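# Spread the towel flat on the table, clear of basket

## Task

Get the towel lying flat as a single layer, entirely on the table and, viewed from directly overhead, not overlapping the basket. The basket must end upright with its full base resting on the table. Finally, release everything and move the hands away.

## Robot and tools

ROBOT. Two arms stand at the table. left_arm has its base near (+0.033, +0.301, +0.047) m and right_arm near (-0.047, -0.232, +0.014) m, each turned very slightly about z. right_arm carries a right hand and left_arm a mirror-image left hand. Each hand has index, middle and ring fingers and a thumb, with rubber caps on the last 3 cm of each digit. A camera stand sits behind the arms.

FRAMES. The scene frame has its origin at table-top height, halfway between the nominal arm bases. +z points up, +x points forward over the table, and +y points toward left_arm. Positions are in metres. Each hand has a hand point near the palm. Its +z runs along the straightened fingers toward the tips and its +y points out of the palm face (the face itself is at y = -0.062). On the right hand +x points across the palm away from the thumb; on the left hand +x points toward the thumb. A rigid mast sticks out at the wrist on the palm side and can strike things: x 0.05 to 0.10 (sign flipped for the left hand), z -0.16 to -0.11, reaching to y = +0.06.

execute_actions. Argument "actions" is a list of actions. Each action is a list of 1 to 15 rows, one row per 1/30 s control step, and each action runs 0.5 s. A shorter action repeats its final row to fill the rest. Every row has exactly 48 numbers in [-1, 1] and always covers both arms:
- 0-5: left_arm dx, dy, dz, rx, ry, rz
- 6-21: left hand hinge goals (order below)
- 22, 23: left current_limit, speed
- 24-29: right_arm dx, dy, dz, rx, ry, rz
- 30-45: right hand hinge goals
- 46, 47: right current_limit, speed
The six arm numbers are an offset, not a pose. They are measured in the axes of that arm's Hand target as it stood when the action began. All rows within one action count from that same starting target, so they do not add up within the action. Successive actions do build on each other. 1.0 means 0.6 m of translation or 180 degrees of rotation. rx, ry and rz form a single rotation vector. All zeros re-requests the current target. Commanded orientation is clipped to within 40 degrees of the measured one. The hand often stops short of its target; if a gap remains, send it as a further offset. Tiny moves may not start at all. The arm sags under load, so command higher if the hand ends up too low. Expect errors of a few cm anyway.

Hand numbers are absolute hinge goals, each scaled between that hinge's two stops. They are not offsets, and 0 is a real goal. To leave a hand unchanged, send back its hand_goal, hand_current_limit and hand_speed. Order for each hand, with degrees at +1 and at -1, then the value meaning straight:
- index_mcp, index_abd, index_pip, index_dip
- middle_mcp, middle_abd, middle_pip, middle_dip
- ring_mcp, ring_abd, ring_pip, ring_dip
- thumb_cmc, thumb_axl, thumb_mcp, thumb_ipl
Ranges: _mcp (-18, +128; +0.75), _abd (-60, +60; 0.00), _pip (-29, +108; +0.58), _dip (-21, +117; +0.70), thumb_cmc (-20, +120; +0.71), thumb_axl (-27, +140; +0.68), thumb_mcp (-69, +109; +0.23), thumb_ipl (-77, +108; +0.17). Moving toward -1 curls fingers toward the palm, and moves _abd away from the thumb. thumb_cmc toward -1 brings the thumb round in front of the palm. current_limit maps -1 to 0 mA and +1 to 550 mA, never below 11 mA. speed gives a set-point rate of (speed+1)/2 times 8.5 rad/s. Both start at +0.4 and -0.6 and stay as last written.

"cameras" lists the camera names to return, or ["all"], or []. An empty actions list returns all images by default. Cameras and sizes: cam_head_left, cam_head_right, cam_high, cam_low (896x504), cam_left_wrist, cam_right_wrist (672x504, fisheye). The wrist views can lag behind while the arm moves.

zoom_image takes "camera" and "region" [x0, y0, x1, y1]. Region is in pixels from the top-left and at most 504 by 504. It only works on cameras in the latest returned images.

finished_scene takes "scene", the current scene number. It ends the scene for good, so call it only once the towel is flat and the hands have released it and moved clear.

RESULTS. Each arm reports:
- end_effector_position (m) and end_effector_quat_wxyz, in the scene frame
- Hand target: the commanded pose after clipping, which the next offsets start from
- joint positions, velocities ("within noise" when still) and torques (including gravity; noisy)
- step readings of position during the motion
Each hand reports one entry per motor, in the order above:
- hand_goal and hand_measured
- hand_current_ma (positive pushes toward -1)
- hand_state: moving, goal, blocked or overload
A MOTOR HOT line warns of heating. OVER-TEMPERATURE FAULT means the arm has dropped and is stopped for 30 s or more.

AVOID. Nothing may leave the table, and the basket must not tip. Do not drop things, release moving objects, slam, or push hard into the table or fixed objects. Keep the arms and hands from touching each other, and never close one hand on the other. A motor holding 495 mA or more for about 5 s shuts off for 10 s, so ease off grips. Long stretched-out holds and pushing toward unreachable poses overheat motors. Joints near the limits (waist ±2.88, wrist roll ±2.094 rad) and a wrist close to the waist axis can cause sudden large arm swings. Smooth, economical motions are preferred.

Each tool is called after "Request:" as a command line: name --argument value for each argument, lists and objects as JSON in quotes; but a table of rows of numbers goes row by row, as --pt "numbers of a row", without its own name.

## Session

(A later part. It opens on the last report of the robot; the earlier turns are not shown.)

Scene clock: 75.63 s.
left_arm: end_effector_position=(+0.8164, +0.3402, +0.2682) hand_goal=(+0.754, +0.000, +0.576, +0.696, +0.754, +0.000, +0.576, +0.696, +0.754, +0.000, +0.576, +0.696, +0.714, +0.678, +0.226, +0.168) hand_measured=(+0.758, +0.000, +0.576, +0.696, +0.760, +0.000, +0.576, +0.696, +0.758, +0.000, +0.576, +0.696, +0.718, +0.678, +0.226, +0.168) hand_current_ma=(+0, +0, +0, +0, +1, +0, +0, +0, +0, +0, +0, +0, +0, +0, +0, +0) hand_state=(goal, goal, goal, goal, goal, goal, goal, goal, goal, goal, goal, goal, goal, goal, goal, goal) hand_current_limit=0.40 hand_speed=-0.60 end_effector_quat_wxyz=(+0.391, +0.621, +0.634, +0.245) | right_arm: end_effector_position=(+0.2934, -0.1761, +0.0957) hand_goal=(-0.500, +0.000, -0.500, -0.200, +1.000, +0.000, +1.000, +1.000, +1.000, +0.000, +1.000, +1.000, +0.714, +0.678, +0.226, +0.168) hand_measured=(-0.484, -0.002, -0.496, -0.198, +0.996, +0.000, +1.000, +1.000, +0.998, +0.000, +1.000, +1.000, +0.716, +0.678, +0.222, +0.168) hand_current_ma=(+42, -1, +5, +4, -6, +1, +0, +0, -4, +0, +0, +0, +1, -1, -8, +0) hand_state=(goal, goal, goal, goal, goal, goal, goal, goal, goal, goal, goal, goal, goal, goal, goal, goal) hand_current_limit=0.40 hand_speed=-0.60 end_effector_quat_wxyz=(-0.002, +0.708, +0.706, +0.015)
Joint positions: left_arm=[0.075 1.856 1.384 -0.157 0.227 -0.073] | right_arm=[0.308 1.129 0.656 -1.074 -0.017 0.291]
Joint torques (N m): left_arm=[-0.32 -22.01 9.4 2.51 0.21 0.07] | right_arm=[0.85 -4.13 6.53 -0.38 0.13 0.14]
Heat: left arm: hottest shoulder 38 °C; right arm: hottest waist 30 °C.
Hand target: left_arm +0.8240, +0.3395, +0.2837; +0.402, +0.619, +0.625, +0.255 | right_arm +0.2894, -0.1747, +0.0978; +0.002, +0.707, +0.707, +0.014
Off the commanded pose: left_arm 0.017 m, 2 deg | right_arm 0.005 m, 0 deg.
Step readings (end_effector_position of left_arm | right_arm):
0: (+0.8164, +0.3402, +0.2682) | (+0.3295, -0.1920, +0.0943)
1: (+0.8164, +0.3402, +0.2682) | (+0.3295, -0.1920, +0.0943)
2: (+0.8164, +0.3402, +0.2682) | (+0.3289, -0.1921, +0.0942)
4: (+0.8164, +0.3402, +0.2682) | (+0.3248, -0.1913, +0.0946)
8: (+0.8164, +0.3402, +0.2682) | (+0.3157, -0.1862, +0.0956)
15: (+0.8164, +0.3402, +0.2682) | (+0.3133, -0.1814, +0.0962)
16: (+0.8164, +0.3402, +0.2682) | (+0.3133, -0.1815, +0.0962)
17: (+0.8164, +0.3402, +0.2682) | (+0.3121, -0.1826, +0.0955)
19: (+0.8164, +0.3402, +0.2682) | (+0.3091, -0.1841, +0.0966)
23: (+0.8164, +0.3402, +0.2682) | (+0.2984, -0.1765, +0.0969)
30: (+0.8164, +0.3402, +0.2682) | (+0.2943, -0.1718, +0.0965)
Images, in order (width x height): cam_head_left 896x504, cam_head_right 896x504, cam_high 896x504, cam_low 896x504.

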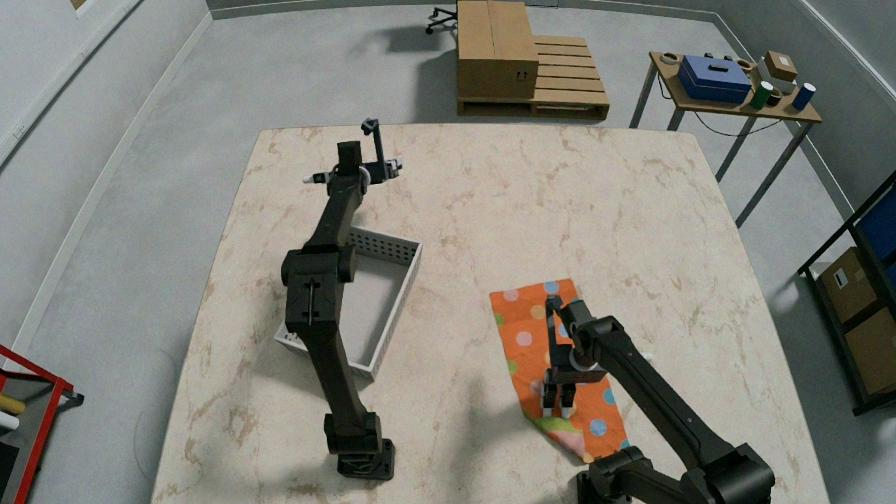

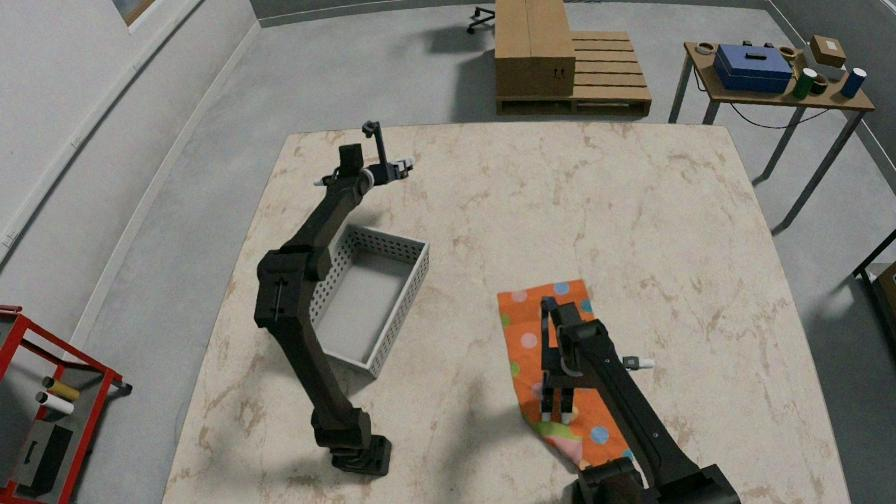

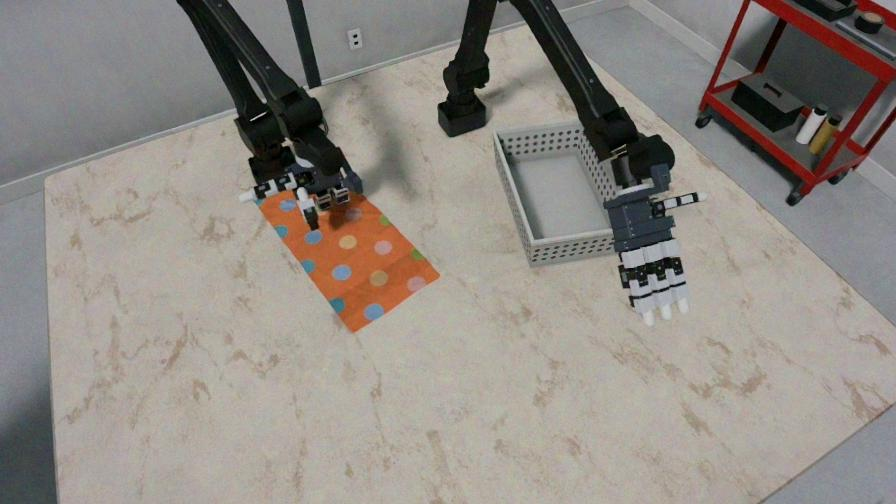

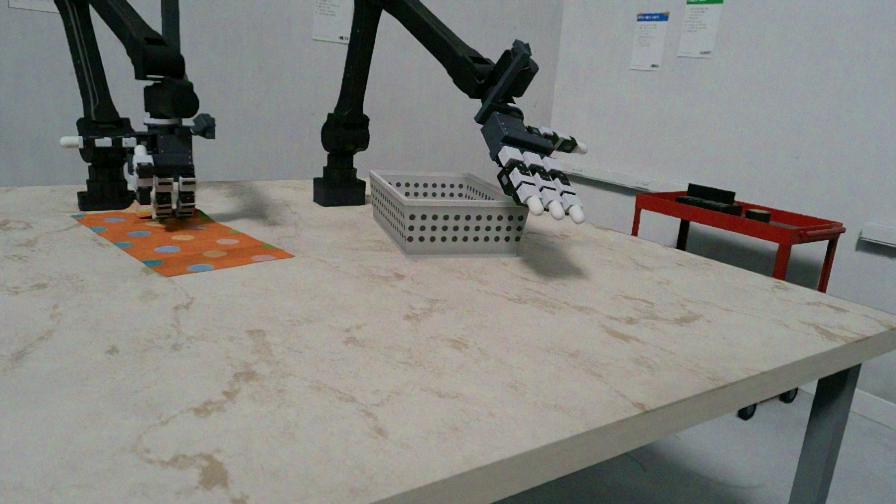

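Request:
execute_actions --actions '[[[0,0,0,0,0,0,0.754,0,0.576,0.696,0.754,0,0.576,0.696,0.754,0,0.576,0.696,0.714,0.678,0.226,0.168,0.4,-0.6,0.03,-0.025,-0.003,0,0,0,-0.5,0,-0.5,-0.2,1,0,1,1,1,0,1,1,0.714,0.678,0.226,0.168,0.4,-0.6]],[[0,0,0,0,0,0,0.754,0,0.576,0.696,0.754,0,0.576,0.696,0.754,0,0.576,0.696,0.714,0.678,0.226,0.168,0.4,-0.6,0.03,-0.025,-0.003,0,0,0,-0.5,0,-0.5,-0.2,1,0,1,1,1,0,1,1,0.714,0.678,0.226,0.168,0.4,-0.6]]]' --cameras '["cam_head_left","cam_head_right","cam_low","cam_high"]'

Request:
zoom_image --camera "cam_low" --region '[60, 160, 250, 270]'

Request:
zoom_image --camera "cam_head_left" --region '[490, 340, 650, 460]'

Request:
zoom_image --camera "cam_head_right" --region '[490, 340, 650, 460]'

Scene clock: 78.07 s.
left_arm: end_effector_position=(+0.8164, +0.3402, +0.2682) hand_goal=(+0.754, +0.000, +0.576, +0.696, +0.754, +0.000, +0.576, +0.696, +0.754, +0.000, +0.576, +0.696, +0.714, +0.678, +0.226, +0.168) hand_measured=(+0.758, +0.000, +0.576, +0.696, +0.760, +0.000, +0.576, +0.696, +0.758, +0.000, +0.576, +0.696, +0.718, +0.678, +0.226, +0.168) hand_current_ma=(+0, +0, +0, +0, +1, +0, +0, +0, +0, +0, +0, +0, +0, +0, +0, +0) hand_state=(goal, goal, goal, goal, goal, goal, goal, goal, goal, goal, goal, goal, goal, goal, goal, goal) hand_current_limit=0.40 hand_speed=-0.60 end_effector_quat_wxyz=(+0.391, +0.621, +0.634, +0.245) | right_arm: end_effector_position=(+0.2620, -0.1364, +0.0982) hand_goal=(-0.500, +0.000, -0.500, -0.200, +1.000, +0.000, +1.000, +1.000, +1.000, +0.000, +1.000, +1.000, +0.714, +0.678, +0.226, +0.168) hand_measured=(-0.484, -0.002, -0.496, -0.198, +0.996, +0.000, +1.000, +1.000, +0.996, +0.000, +1.000, +1.000, +0.714, +0.678, +0.222, +0.168) hand_current_ma=(+41, -1, +5, +4, -6, +1, +0, +0, -8, +1, +0, +0, +1, -1, -9, +0) hand_state=(goal, goal, goal, goal, goal, goal, goal, goal, goal, goal, goal, goal, goal, goal, goal, goal) hand_current_limit=0.40 hand_speed=-0.60 end_effector_quat_wxyz=(-0.003, +0.702, +0.712, +0.013)
Joint positions: left_arm=[0.075 1.856 1.384 -0.157 0.227 -0.073] | right_arm=[0.494 1.078 0.63 -1.1 -0.013 0.46]
Joint torques (N m): left_arm=[-0.32 -22.12 9.35 2.51 0.22 0.08] | right_arm=[0.56 -3.96 6.8 -0.32 0.18 0.13]
Heat: left arm: hottest shoulder 38 °C; right arm: hottest waist 30 °C.
Hand target: left_arm +0.8240, +0.3395, +0.2837; +0.402, +0.619, +0.625, +0.255 | right_arm +0.2593, -0.1388, +0.1013; +0.002, +0.707, +0.707, +0.014
Off the commanded pose: left_arm 0.017 m, 2 deg | right_arm 0.005 m, 1 deg.
Step readings (end_effector_position of left_arm | right_arm):
0: (+0.8164, +0.3402, +0.2682) | (+0.2934, -0.1761, +0.0957)
1: (+0.8164, +0.3402, +0.2682) | (+0.2934, -0.1761, +0.0957)
2: (+0.8164, +0.3402, +0.2682) | (+0.2933, -0.1758, +0.0958)
4: (+0.8164, +0.3402, +0.2682) | (+0.2911, -0.1731, +0.0974)
8: (+0.8164, +0.3402, +0.2682) | (+0.2811, -0.1571, +0.0969)
15: (+0.8164, +0.3402, +0.2682) | (+0.2771, -0.1540, +0.0961)
16: (+0.8164, +0.3402, +0.2682) | (+0.2771, -0.1543, +0.0961)
17: (+0.8164, +0.3402, +0.2682) | (+0.2769, -0.1548, +0.0961)
19: (+0.8164, +0.3402, +0.2682) | (+0.2743, -0.1540, +0.0971)
23: (+0.8164, +0.3402, +0.2682) | (+0.2658, -0.1388, +0.0983)
30: (+0.8164, +0.3402, +0.2682) | (+0.2622, -0.1355, +0.0983)
Images, in order (width x height): cam_head_left 896x504, cam_head_right 896x504, cam_high 896x504, cam_low 896x504.

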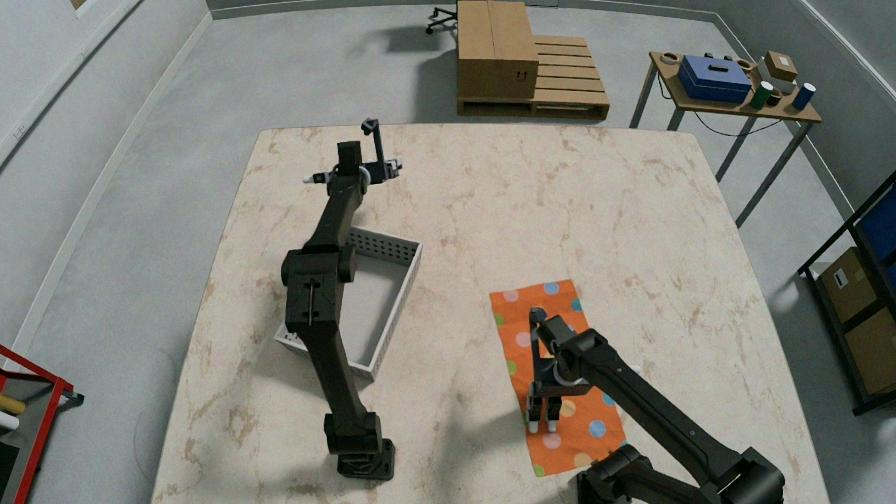

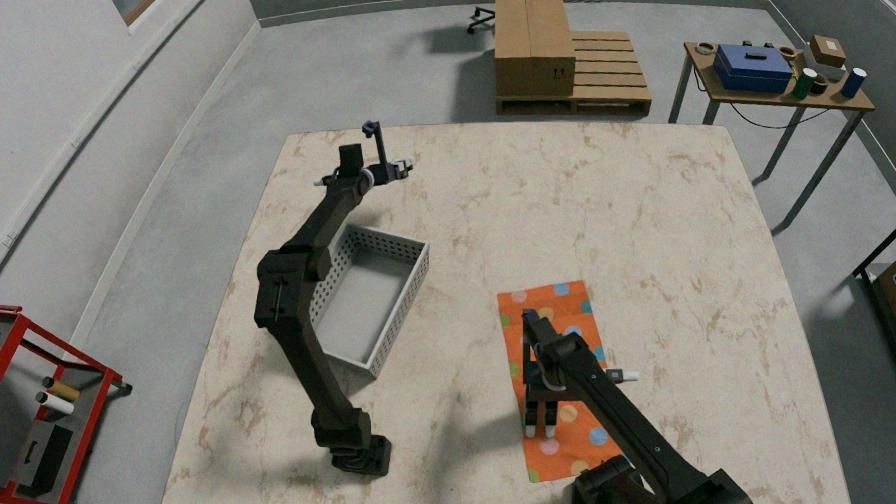

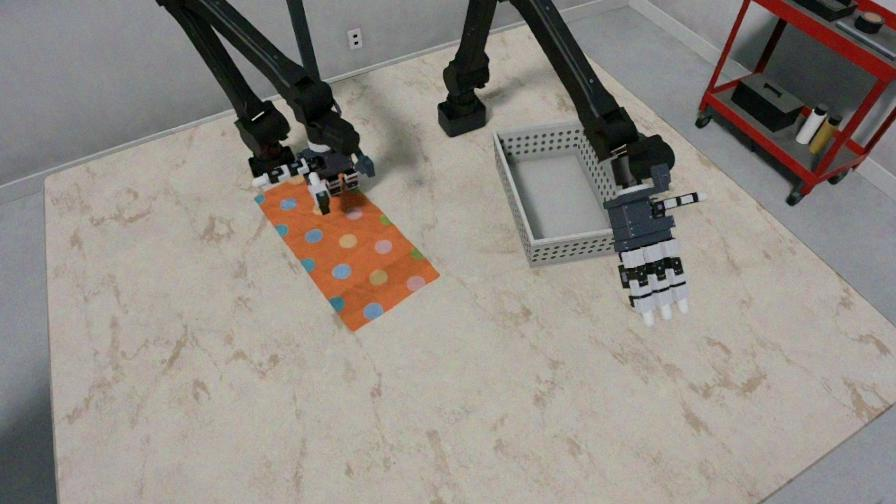

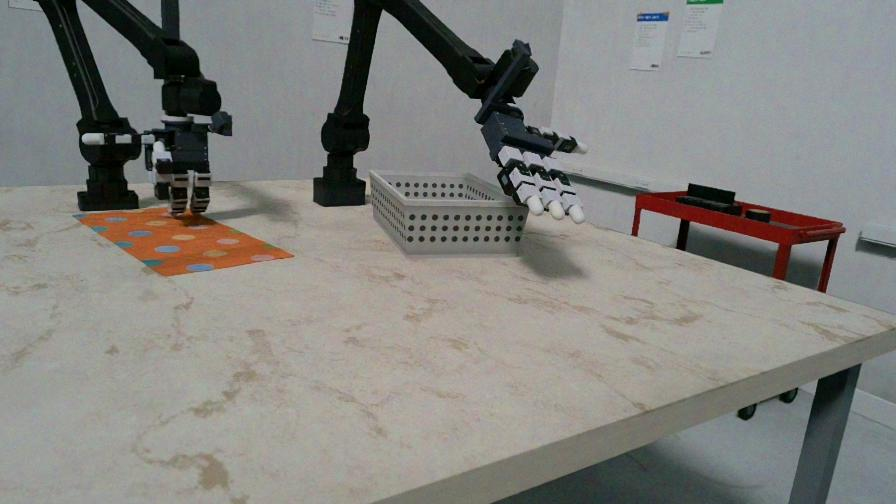

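Scaled by 2.653 from the camera's 896x504 image, which has a finer 1280x720 frame.

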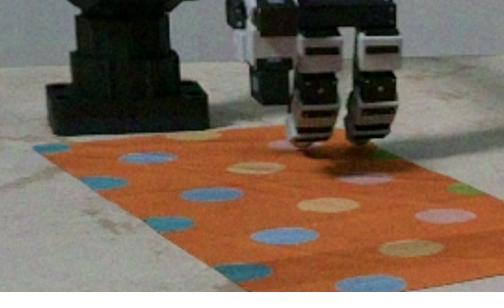

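Scaled by 3.150 from the camera's 896x504 image, which has a finer 1280x720 frame.

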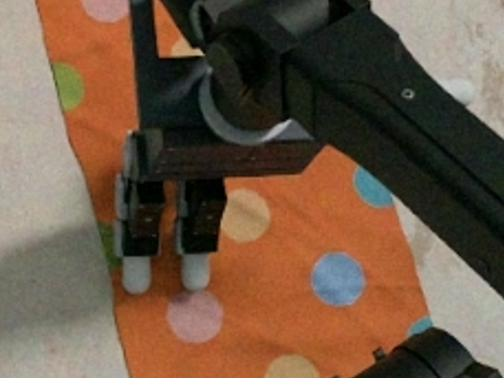

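Scaled by 3.150 from the camera's 896x504 image, which has a finer 1280x720 frame.

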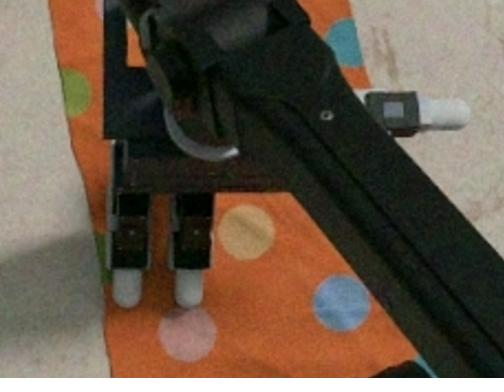

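Request:
execute_actions --actions '[[[0,0,0,0,0,0,0.754,0,0.576,0.696,0.754,0,0.576,0.696,0.754,0,0.576,0.696,0.714,0.678,0.226,0.168,0.4,-0.6,0,0.02,-0.1,0,0,0,-0.5,0,-0.5,-0.2,1,0,1,1,1,0,1,1,0.714,0.678,0.226,0.168,0.4,-0.6]],[[0,0,0,0,0,0,0.754,0,0.576,0.696,0.754,0,0.576,0.696,0.754,0,0.576,0.696,0.714,0.678,0.226,0.168,0.4,-0.6,-0.08,0.04,-0.1,0,0,0,-0.5,0,-0.5,-0.2,1,0,1,1,1,0,1,1,0.714,0.678,0.226,0.168,0.4,-0.6]],[[0,0,0,0,0,0,0.754,0,0.576,0.696,0.754,0,0.576,0.696,0.754,0,0.576,0.696,0.714,0.678,0.226,0.168,0.4,-0.6,-0.1,0.04,-0.05,0,0,0,0.754,0,0.576,0.696,0.754,0,0.576,0.696,0.754,0,0.576,0.696,0.714,0.678,0.226,0.168,0.4,-0.6]],[[0,0,0,0,0,0,0.754,0,0.576,0.696,0.754,0,0.576,0.696,0.754,0,0.576,0.696,0.714,0.678,0.226,0.168,0.4,-0.6,-0.1,0.04,0,0,0,0,0.754,0,0.576,0.696,0.754,0,0.576,0.696,0.754,0,0.576,0.696,0.714,0.678,0.226,0.168,0.4,-0.6]],[[0,0,0,0,0,0,0.754,0,0.576,0.696,0.754,0,0.576,0.696,0.754,0,0.576,0.696,0.714,0.678,0.226,0.168,0.4,-0.6,-0.1,0.04,0,0,0,0,0.754,0,0.576,0.696,0.754,0,0.576,0.696,0.754,0,0.576,0.696,0.714,0.678,0.226,0.168,0.4,-0.6]]]' --cameras '["all"]'

Request:
zoom_image --camera "cam_low" --region '[60, 180, 310, 290]'

Request:
zoom_image --camera "cam_head_left" --region '[470, 270, 650, 490]'

Request:
zoom_image --camera "cam_high" --region '[240, 160, 460, 340]'

Scene clock: 82.50 s.
left_arm: end_effector_position=(+0.8164, +0.3402, +0.2682) hand_goal=(+0.754, +0.000, +0.576, +0.696, +0.754, +0.000, +0.576, +0.696, +0.754, +0.000, +0.576, +0.696, +0.714, +0.678, +0.226, +0.168) hand_measured=(+0.758, +0.000, +0.576, +0.696, +0.760, +0.000, +0.576, +0.696, +0.758, +0.000, +0.576, +0.696, +0.718, +0.678, +0.226, +0.168) hand_current_ma=(+0, +0, +0, +0, +1, +0, +0, +0, +0, +0, +0, +0, +0, +0, +0, +0) hand_state=(goal, goal, goal, goal, goal, goal, goal, goal, goal, goal, goal, goal, goal, goal, goal, goal) hand_current_limit=0.40 hand_speed=-0.60 end_effector_quat_wxyz=(+0.391, +0.621, +0.634, +0.245) | right_arm: end_effector_position=(+0.3393, -0.3633, +0.2180) hand_goal=(+0.754, +0.000, +0.576, +0.696, +0.754, +0.000, +0.576, +0.696, +0.754, +0.000, +0.576, +0.696, +0.714, +0.678, +0.226, +0.168) hand_measured=(+0.752, +0.000, +0.574, +0.694, +0.754, +0.000, +0.578, +0.698, +0.754, +0.000, +0.578, +0.698, +0.714, +0.678, +0.222, +0.168) hand_current_ma=(-5, +0, -4, -4, -1, +0, +3, +5, -1, +0, +3, +5, +0, -1, -9, +0) hand_state=(goal, goal, goal, goal, goal, goal, goal, goal, goal, goal, goal, goal, goal, goal, goal, goal) hand_current_limit=0.40 hand_speed=-0.60 end_effector_quat_wxyz=(-0.033, +0.713, +0.700, -0.002)
Joint positions: left_arm=[0.075 1.856 1.384 -0.157 0.227 -0.073] | right_arm=[-0.335 1.225 1.084 -1.491 -0.025 -0.336]
Joint torques (N m): left_arm=[-0.67 -22.12 9.35 2.52 0.23 0.09] | right_arm=[0.26 -4.72 12.94 0.28 -0.11 -0.12]
Heat: left arm: hottest shoulder 38 °C; right arm: hottest waist 30 °C.
Hand target: left_arm +0.8240, +0.3395, +0.2837; +0.402, +0.619, +0.625, +0.255 | right_arm +0.3641, -0.3693, +0.2498; +0.002, +0.707, +0.707, +0.014
Off the commanded pose: left_arm 0.017 m, 2 deg | right_arm 0.041 m, 5 deg.
Step readings (end_effector_position of left_arm | right_arm):
0: (+0.8164, +0.3402, +0.2682) | (+0.2620, -0.1364, +0.0982)
1: (+0.8164, +0.3402, +0.2682) | (+0.2617, -0.1366, +0.0981)
2: (+0.8164, +0.3402, +0.2682) | (+0.2601, -0.1374, +0.0981)
4: (+0.8164, +0.3402, +0.2682) | (+0.2506, -0.1422, +0.0997)
8: (+0.8164, +0.3402, +0.2682) | (+0.2424, -0.1469, +0.1124)
15: (+0.8164, +0.3402, +0.2682) | (+0.2506, -0.1433, +0.1319)
16: (+0.8164, +0.3402, +0.2682) | (+0.2506, -0.1436, +0.1325)
17: (+0.8164, +0.3402, +0.2682) | (+0.2498, -0.1459, +0.1331)
19: (+0.8164, +0.3402, +0.2682) | (+0.2505, -0.1612, +0.1414)
23: (+0.8164, +0.3402, +0.2682) | (+0.2651, -0.1940, +0.1731)
30: (+0.8164, +0.3402, +0.2682) | (+0.2748, -0.1940, +0.1945)
31: (+0.8164, +0.3402, +0.2682) | (+0.2743, -0.1935, +0.1943)
32: (+0.8164, +0.3402, +0.2682) | (+0.2739, -0.1939, +0.1951)
34: (+0.8164, +0.3402, +0.2682) | (+0.2755, -0.2078, +0.1978)
38: (+0.8164, +0.3402, +0.2682) | (+0.2869, -0.2505, +0.2148)
45: (+0.8164, +0.3402, +0.2682) | (+0.2976, -0.2517, +0.2236)
46: (+0.8164, +0.3402, +0.2682) | (+0.2978, -0.2501, +0.2225)
47: (+0.8164, +0.3402, +0.2682) | (+0.2985, -0.2497, +0.2210)
49: (+0.8164, +0.3402, +0.2682) | (+0.3018, -0.2627, +0.2196)
53: (+0.8164, +0.3402, +0.2682) | (+0.3067, -0.3054, +0.2177)
60: (+0.8164, +0.3402, +0.2682) | (+0.3136, -0.3083, +0.2172)
61: (+0.8164, +0.3402, +0.2682) | (+0.3144, -0.3072, +0.2174)
62: (+0.8164, +0.3402, +0.2682) | (+0.3160, -0.3075, +0.2184)
64: (+0.8164, +0.3402, +0.2682) | (+0.3209, -0.3169, +0.2191)
68: (+0.8164, +0.3402, +0.2682) | (+0.3320, -0.3563, +0.2202)
75: (+0.8164, +0.3402, +0.2682) | (+0.3380, -0.3645, +0.2165)
camera_calibration:
cam_right_wrist: T_world_to_cam=[[0.560273, -0.827927, 0.0251251, -0.470243], [-0.500331, -0.314097, 0.806853, -0.184544], [-0.660124, -0.464629, -0.590218, 0.30575], [0, 0, 0, 1]] pos_world=[0.372964, -0.305232, 0.341174]

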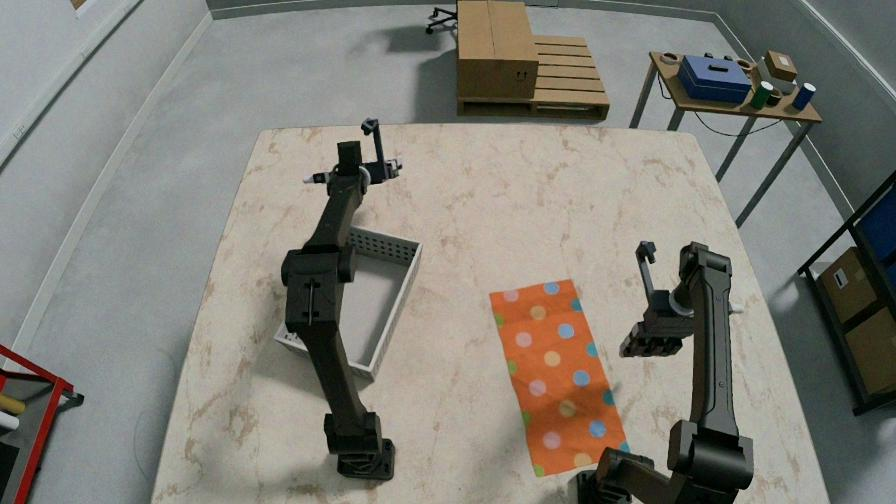

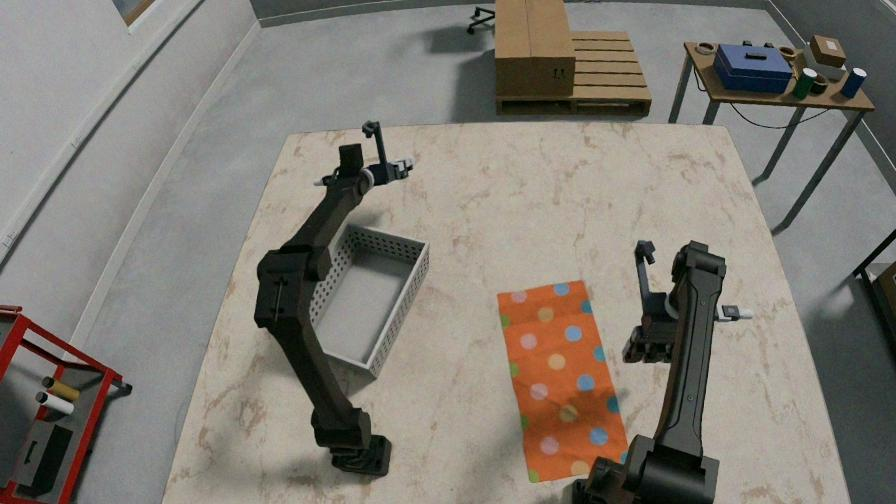

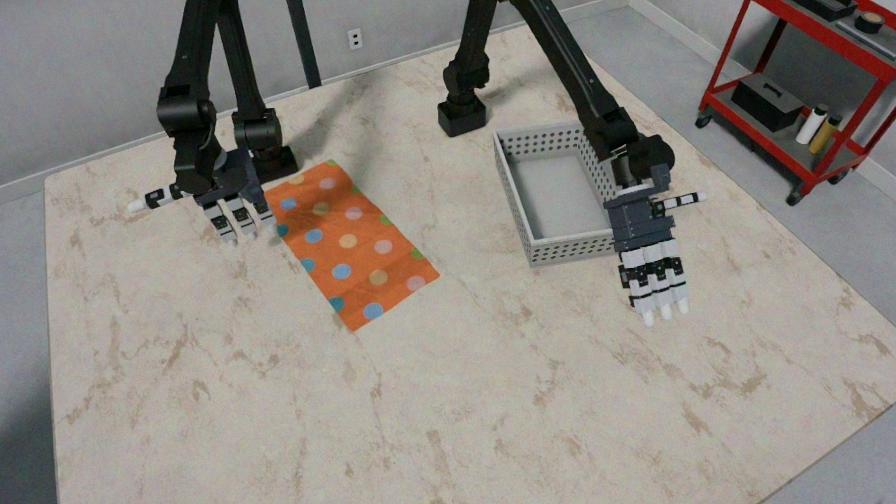

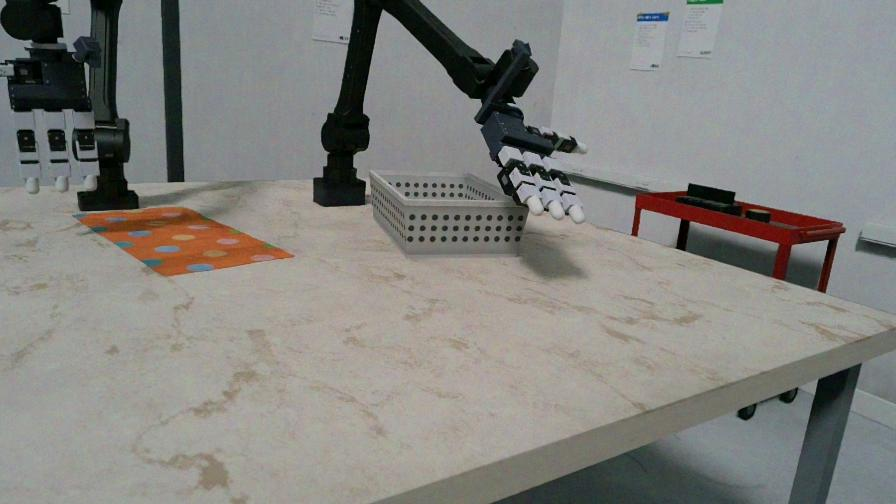

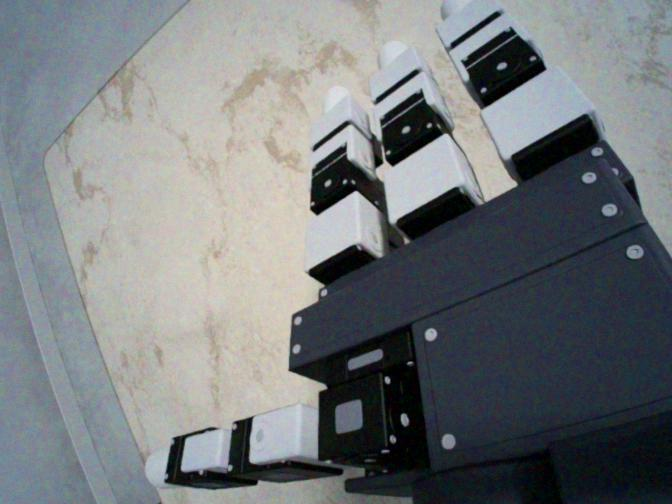

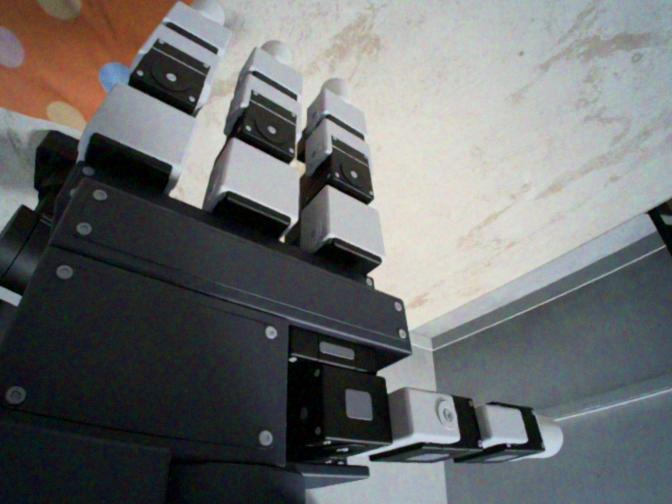

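Scaled by 2.016 from the camera's 896x504 image, which has a finer 1280x720 frame.

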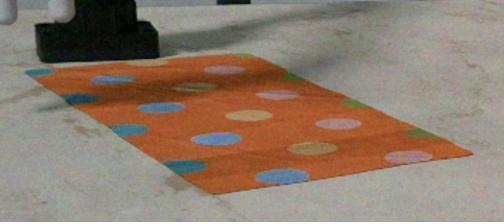

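Scaled by 2.291 from the camera's 896x504 image, which has a finer 1280x720 frame.

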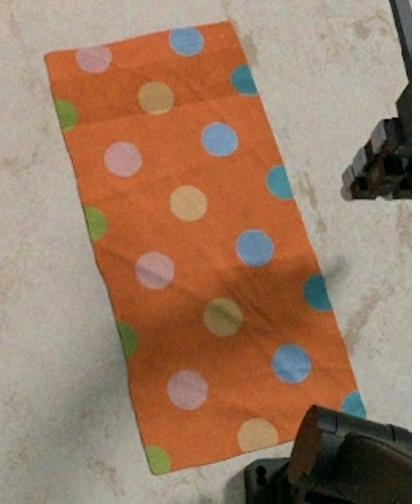

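Scaled by 2.291 from the camera's 896x504 image, which has a finer 1280x720 frame.

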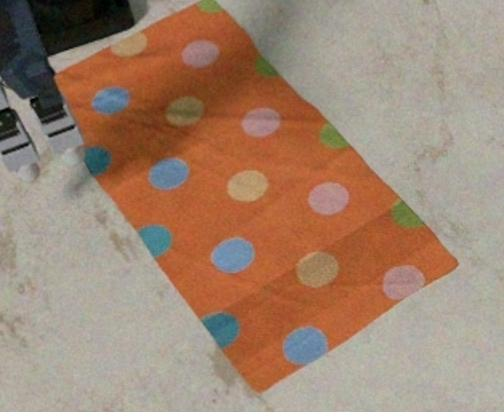

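Request:
zoom_image --camera "cam_high" --region '[310, 270, 380, 335]'

Request:
zoom_image --camera "cam_high" --region '[390, 235, 450, 295]'

Request:
zoom_image --camera "cam_low" --region '[130, 240, 300, 285]'

Request:
zoom_image --camera "cam_head_left" --region '[480, 270, 590, 340]'

Request:
zoom_image --camera "cam_head_right" --region '[490, 270, 600, 340]'

Scaled by 7.200 from the camera's 896x504 image, which has a finer 1280x720 frame.

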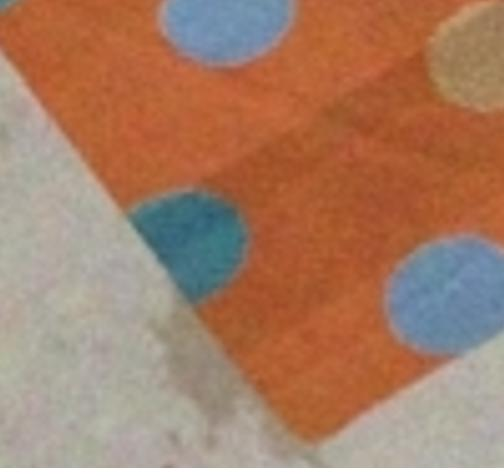

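Scaled by 8.400 from the camera's 896x504 image, which has a finer 1280x720 frame.

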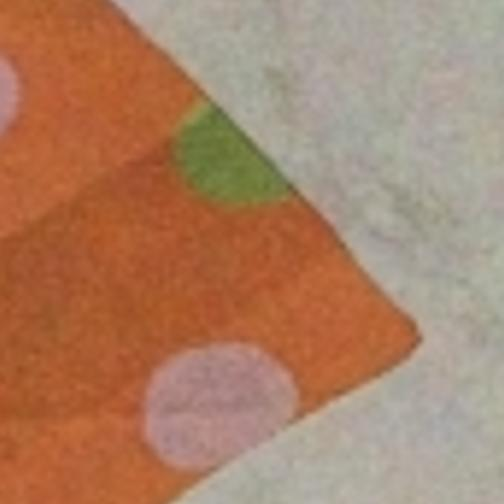

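Scaled by 2.965 from the camera's 896x504 image, which has a finer 1280x720 frame.

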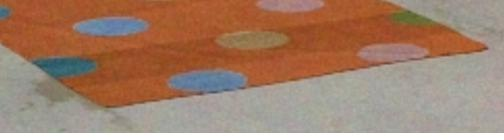

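Scaled by 4.582 from the camera's 896x504 image, which has a finer 1280x720 frame.

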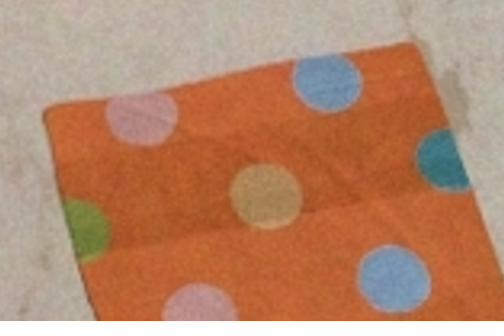

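Scaled by 4.582 from the camera's 896x504 image, which has a finer 1280x720 frame.

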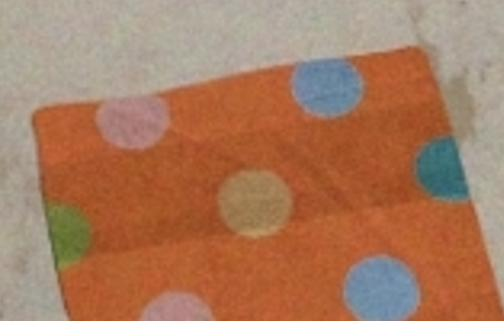

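Request:
execute_actions --actions '[[[0,0,0,0,0,0,0.754,0,0.576,0.696,0.754,0,0.576,0.696,0.754,0,0.576,0.696,0.714,0.678,0.226,0.168,0.4,-0.6,0.04,0.058,0,0,0,0.15,0.754,0,0.576,0.696,0.754,0,0.576,0.696,0.754,0,-0.8,-0.4,0.714,0.678,0.226,0.168,0.4,-0.6]],[[0,0,0,0,0,0,0.754,0,0.576,0.696,0.754,0,0.576,0.696,0.754,0,0.576,0.696,0.714,0.678,0.226,0.168,0.4,-0.6,0.062,0.034,0,0,0,0.15,0.754,0,0.576,0.696,0.754,0,0.576,0.696,0.754,0,-0.8,-0.4,0.714,0.678,0.226,0.168,0.4,-0.6]],[[0,0,0,0,0,0,0.754,0,0.576,0.696,0.754,0,0.576,0.696,0.754,0,0.576,0.696,0.714,0.678,0.226,0.168,0.4,-0.6,0.071,0.002,0.02,0,0,0.15,0.754,0.08,0.576,0.696,0.754,-0.08,0.576,0.696,0.754,0,-0.8,-0.4,0.714,0.678,0.226,0.168,0.4,-0.6]],[[0,0,0,0,0,0,0.754,0,0.576,0.696,0.754,0,0.576,0.696,0.754,0,0.576,0.696,0.714,0.678,0.226,0.168,0.4,-0.6,0.064,-0.03,0.03,0,0,0,0.754,0.08,0.576,0.696,0.754,-0.08,0.576,0.696,0.754,0,-0.8,-0.4,0.714,0.678,0.226,0.168,0.4,-0.6]],[[0,0,0,0,0,0,0.754,0,0.576,0.696,0.754,0,0.576,0.696,0.754,0,0.576,0.696,0.714,0.678,0.226,0.168,0.4,-0.6,0.064,-0.03,0.03,0,0,0,0.754,0.08,0.576,0.696,0.754,-0.08,0.576,0.696,0.754,0,-0.8,-0.4,0.714,0.678,0.226,0.168,0.4,-0.6]]]' --cameras '["all"]'

Scene clock: 88.77 s.
left_arm: end_effector_position=(+0.8164, +0.3402, +0.2682) hand_goal=(+0.754, +0.000, +0.576, +0.696, +0.754, +0.000, +0.576, +0.696, +0.754, +0.000, +0.576, +0.696, +0.714, +0.678, +0.226, +0.168) hand_measured=(+0.758, +0.000, +0.576, +0.696, +0.760, +0.000, +0.576, +0.696, +0.758, +0.000, +0.576, +0.696, +0.718, +0.678, +0.226, +0.168) hand_current_ma=(+0, +0, +0, +0, +1, +0, +0, +0, +0, +0, +0, +0, +0, +0, +0, +0) hand_state=(goal, goal, goal, goal, goal, goal, goal, goal, goal, goal, goal, goal, goal, goal, goal, goal) hand_current_limit=0.40 hand_speed=-0.60 end_effector_quat_wxyz=(+0.391, +0.621, +0.634, +0.245) | right_arm: end_effector_position=(+0.5229, -0.2523, +0.1845) hand_goal=(+0.754, +0.080, +0.576, +0.696, +0.754, -0.080, +0.576, +0.696, +0.754, +0.000, -0.800, -0.400, +0.714, +0.678, +0.226, +0.168) hand_measured=(+0.752, +0.078, +0.574, +0.694, +0.754, -0.078, +0.578, +0.698, +0.754, +0.000, -0.792, -0.396, +0.714, +0.678, +0.222, +0.168) hand_current_ma=(-2, -3, -4, -4, -1, +2, +2, +5, +0, +0, +15, +5, +0, -1, -9, +0) hand_state=(goal, goal, goal, goal, goal, goal, goal, goal, goal, goal, goal, goal, goal, goal, goal, goal) hand_current_limit=0.40 hand_speed=-0.60 end_effector_quat_wxyz=(-0.011, +0.996, +0.086, -0.016)
Joint positions: left_arm=[0.075 1.856 1.384 -0.157 0.227 -0.073] | right_arm=[0.129 1.905 1.782 -1.479 -0.024 1.507]
Joint torques (N m): left_arm=[-0.38 -22.12 9.39 2.55 0.25 0.08] | right_arm=[0.44 -13.16 12.74 -0.61 0.15 0.16]
Heat: left arm: hottest shoulder 38 °C; right arm: hottest waist 30 °C.
Hand target: left_arm +0.8240, +0.3395, +0.2837; +0.402, +0.619, +0.625, +0.255 | right_arm +0.5403, -0.2488, +0.2079; -0.008, +0.997, +0.079, +0.012
Off the commanded pose: left_arm 0.017 m, 2 deg | right_arm 0.029 m, 3 deg.
Step readings (end_effector_position of left_arm | right_arm):
0: (+0.8164, +0.3402, +0.2682) | (+0.3393, -0.3633, +0.2180)
1: (+0.8164, +0.3402, +0.2682) | (+0.3394, -0.3630, +0.2180)
2: (+0.8164, +0.3402, +0.2682) | (+0.3398, -0.3640, +0.2180)
4: (+0.8164, +0.3402, +0.2682) | (+0.3457, -0.3583, +0.2191)
8: (+0.8164, +0.3402, +0.2682) | (+0.3678, -0.3292, +0.2209)
15: (+0.8164, +0.3402, +0.2682) | (+0.3768, -0.3296, +0.2204)
16: (+0.8164, +0.3402, +0.2682) | (+0.3767, -0.3325, +0.2206)
17: (+0.8164, +0.3402, +0.2682) | (+0.3765, -0.3364, +0.2201)
19: (+0.8164, +0.3402, +0.2682) | (+0.3817, -0.3363, +0.2215)
23: (+0.8164, +0.3402, +0.2682) | (+0.4081, -0.3150, +0.2238)
30: (+0.8164, +0.3402, +0.2682) | (+0.4189, -0.3086, +0.2228)
31: (+0.8164, +0.3402, +0.2682) | (+0.4183, -0.3107, +0.2222)
32: (+0.8164, +0.3402, +0.2682) | (+0.4185, -0.3136, +0.2224)
34: (+0.8164, +0.3402, +0.2682) | (+0.4235, -0.3160, +0.2243)
38: (+0.8164, +0.3402, +0.2682) | (+0.4515, -0.3038, +0.2213)
45: (+0.8164, +0.3402, +0.2682) | (+0.4580, -0.2900, +0.2105)
46: (+0.8164, +0.3402, +0.2682) | (+0.4561, -0.2910, +0.2102)
47: (+0.8164, +0.3402, +0.2682) | (+0.4556, -0.2915, +0.2112)
49: (+0.8164, +0.3402, +0.2682) | (+0.4618, -0.2917, +0.2125)
53: (+0.8164, +0.3402, +0.2682) | (+0.4841, -0.2870, +0.2091)
60: (+0.8164, +0.3402, +0.2682) | (+0.4857, -0.2741, +0.1972)
61: (+0.8164, +0.3402, +0.2682) | (+0.4856, -0.2733, +0.1970)
62: (+0.8164, +0.3402, +0.2682) | (+0.4861, -0.2724, +0.1972)
64: (+0.8164, +0.3402, +0.2682) | (+0.4942, -0.2706, +0.1982)
68: (+0.8164, +0.3402, +0.2682) | (+0.5182, -0.2625, +0.1947)
75: (+0.8164, +0.3402, +0.2682) | (+0.5204, -0.2509, +0.1815)
camera_calibration:
cam_right_wrist: T_world_to_cam=[[-0.70157, -0.70564, 0.0993565, 0.196604], [-0.348283, 0.461184, 0.816093, 0.0835864], [-0.621689, 0.537943, -0.569316, 0.687767], [0, 0, 0, 1]] pos_world=[0.59462, -0.269796, 0.303808]

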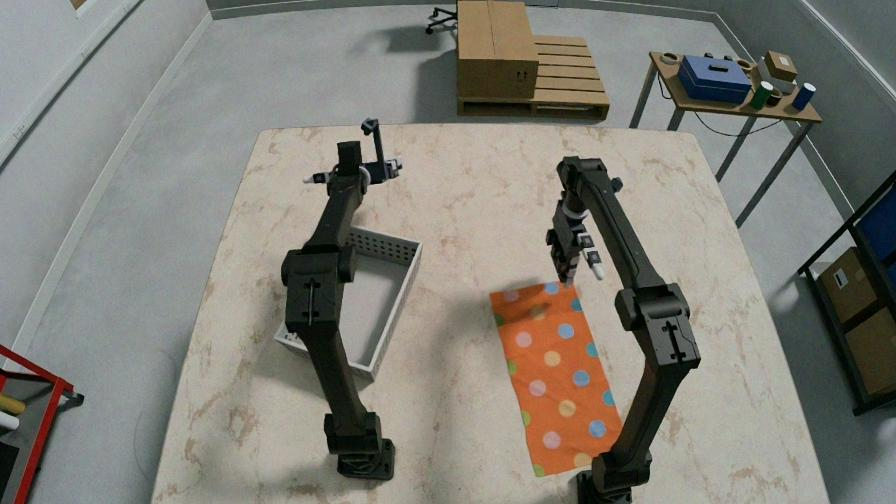

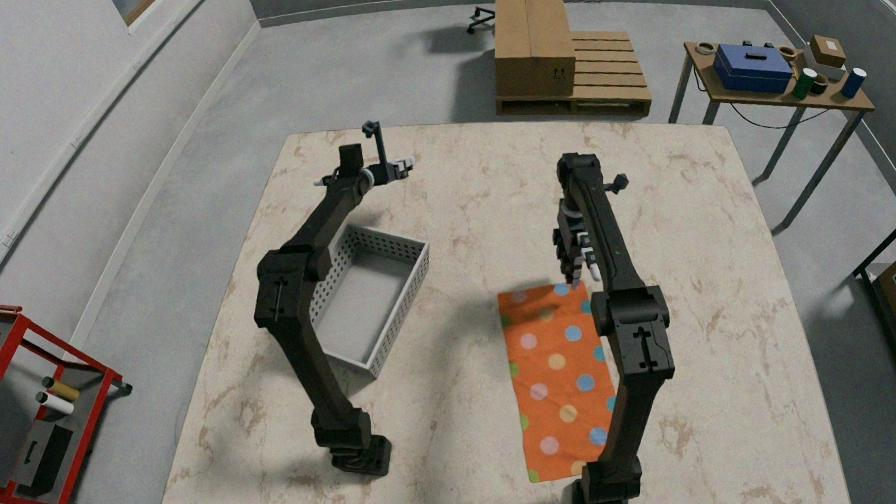

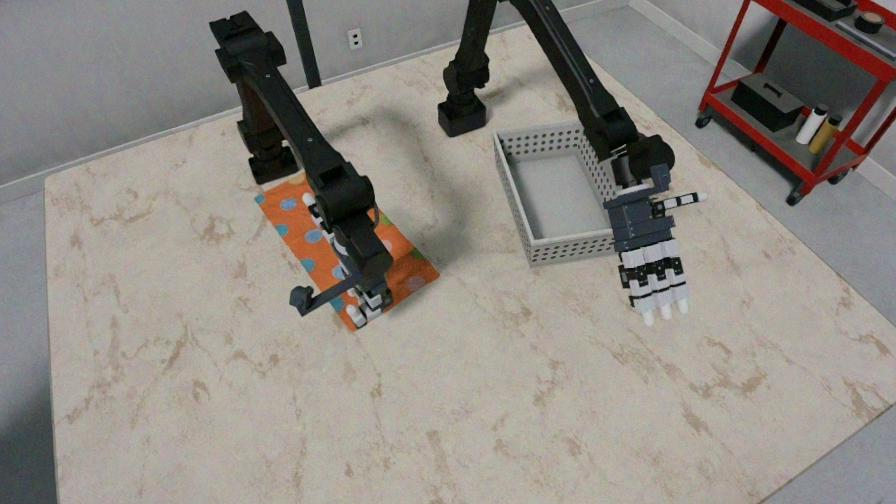

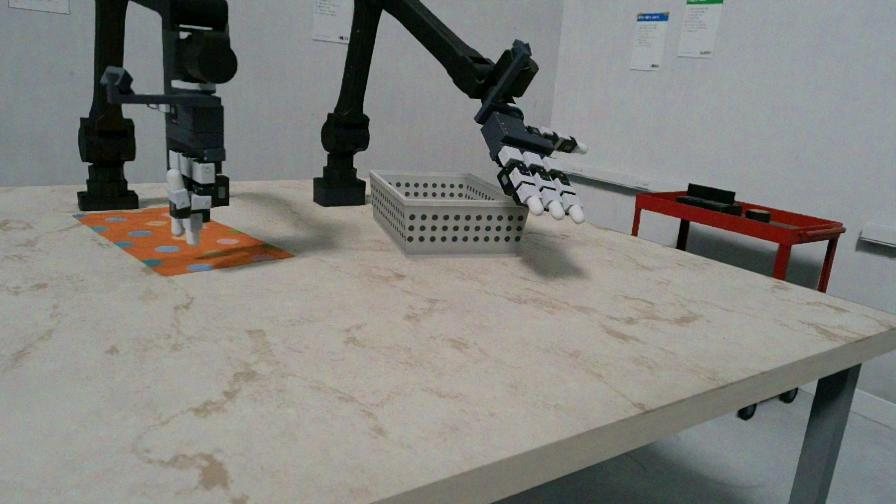

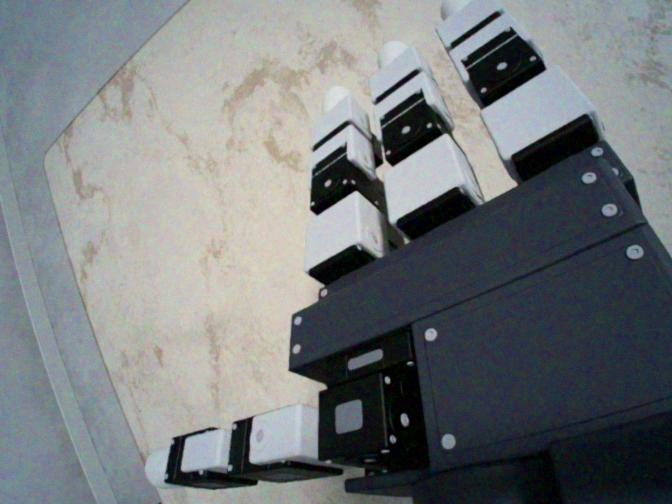

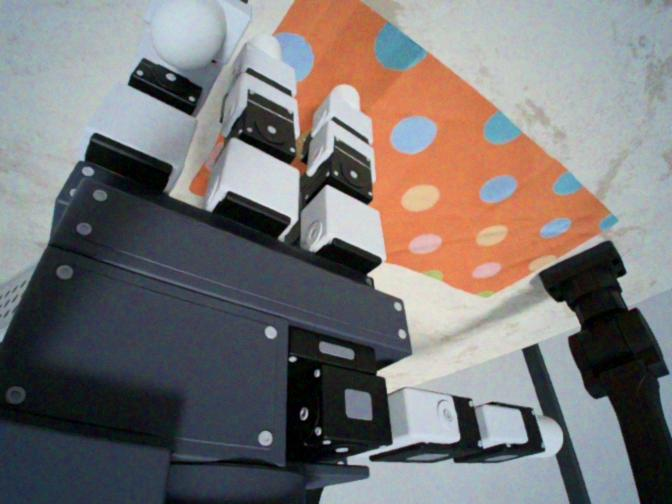

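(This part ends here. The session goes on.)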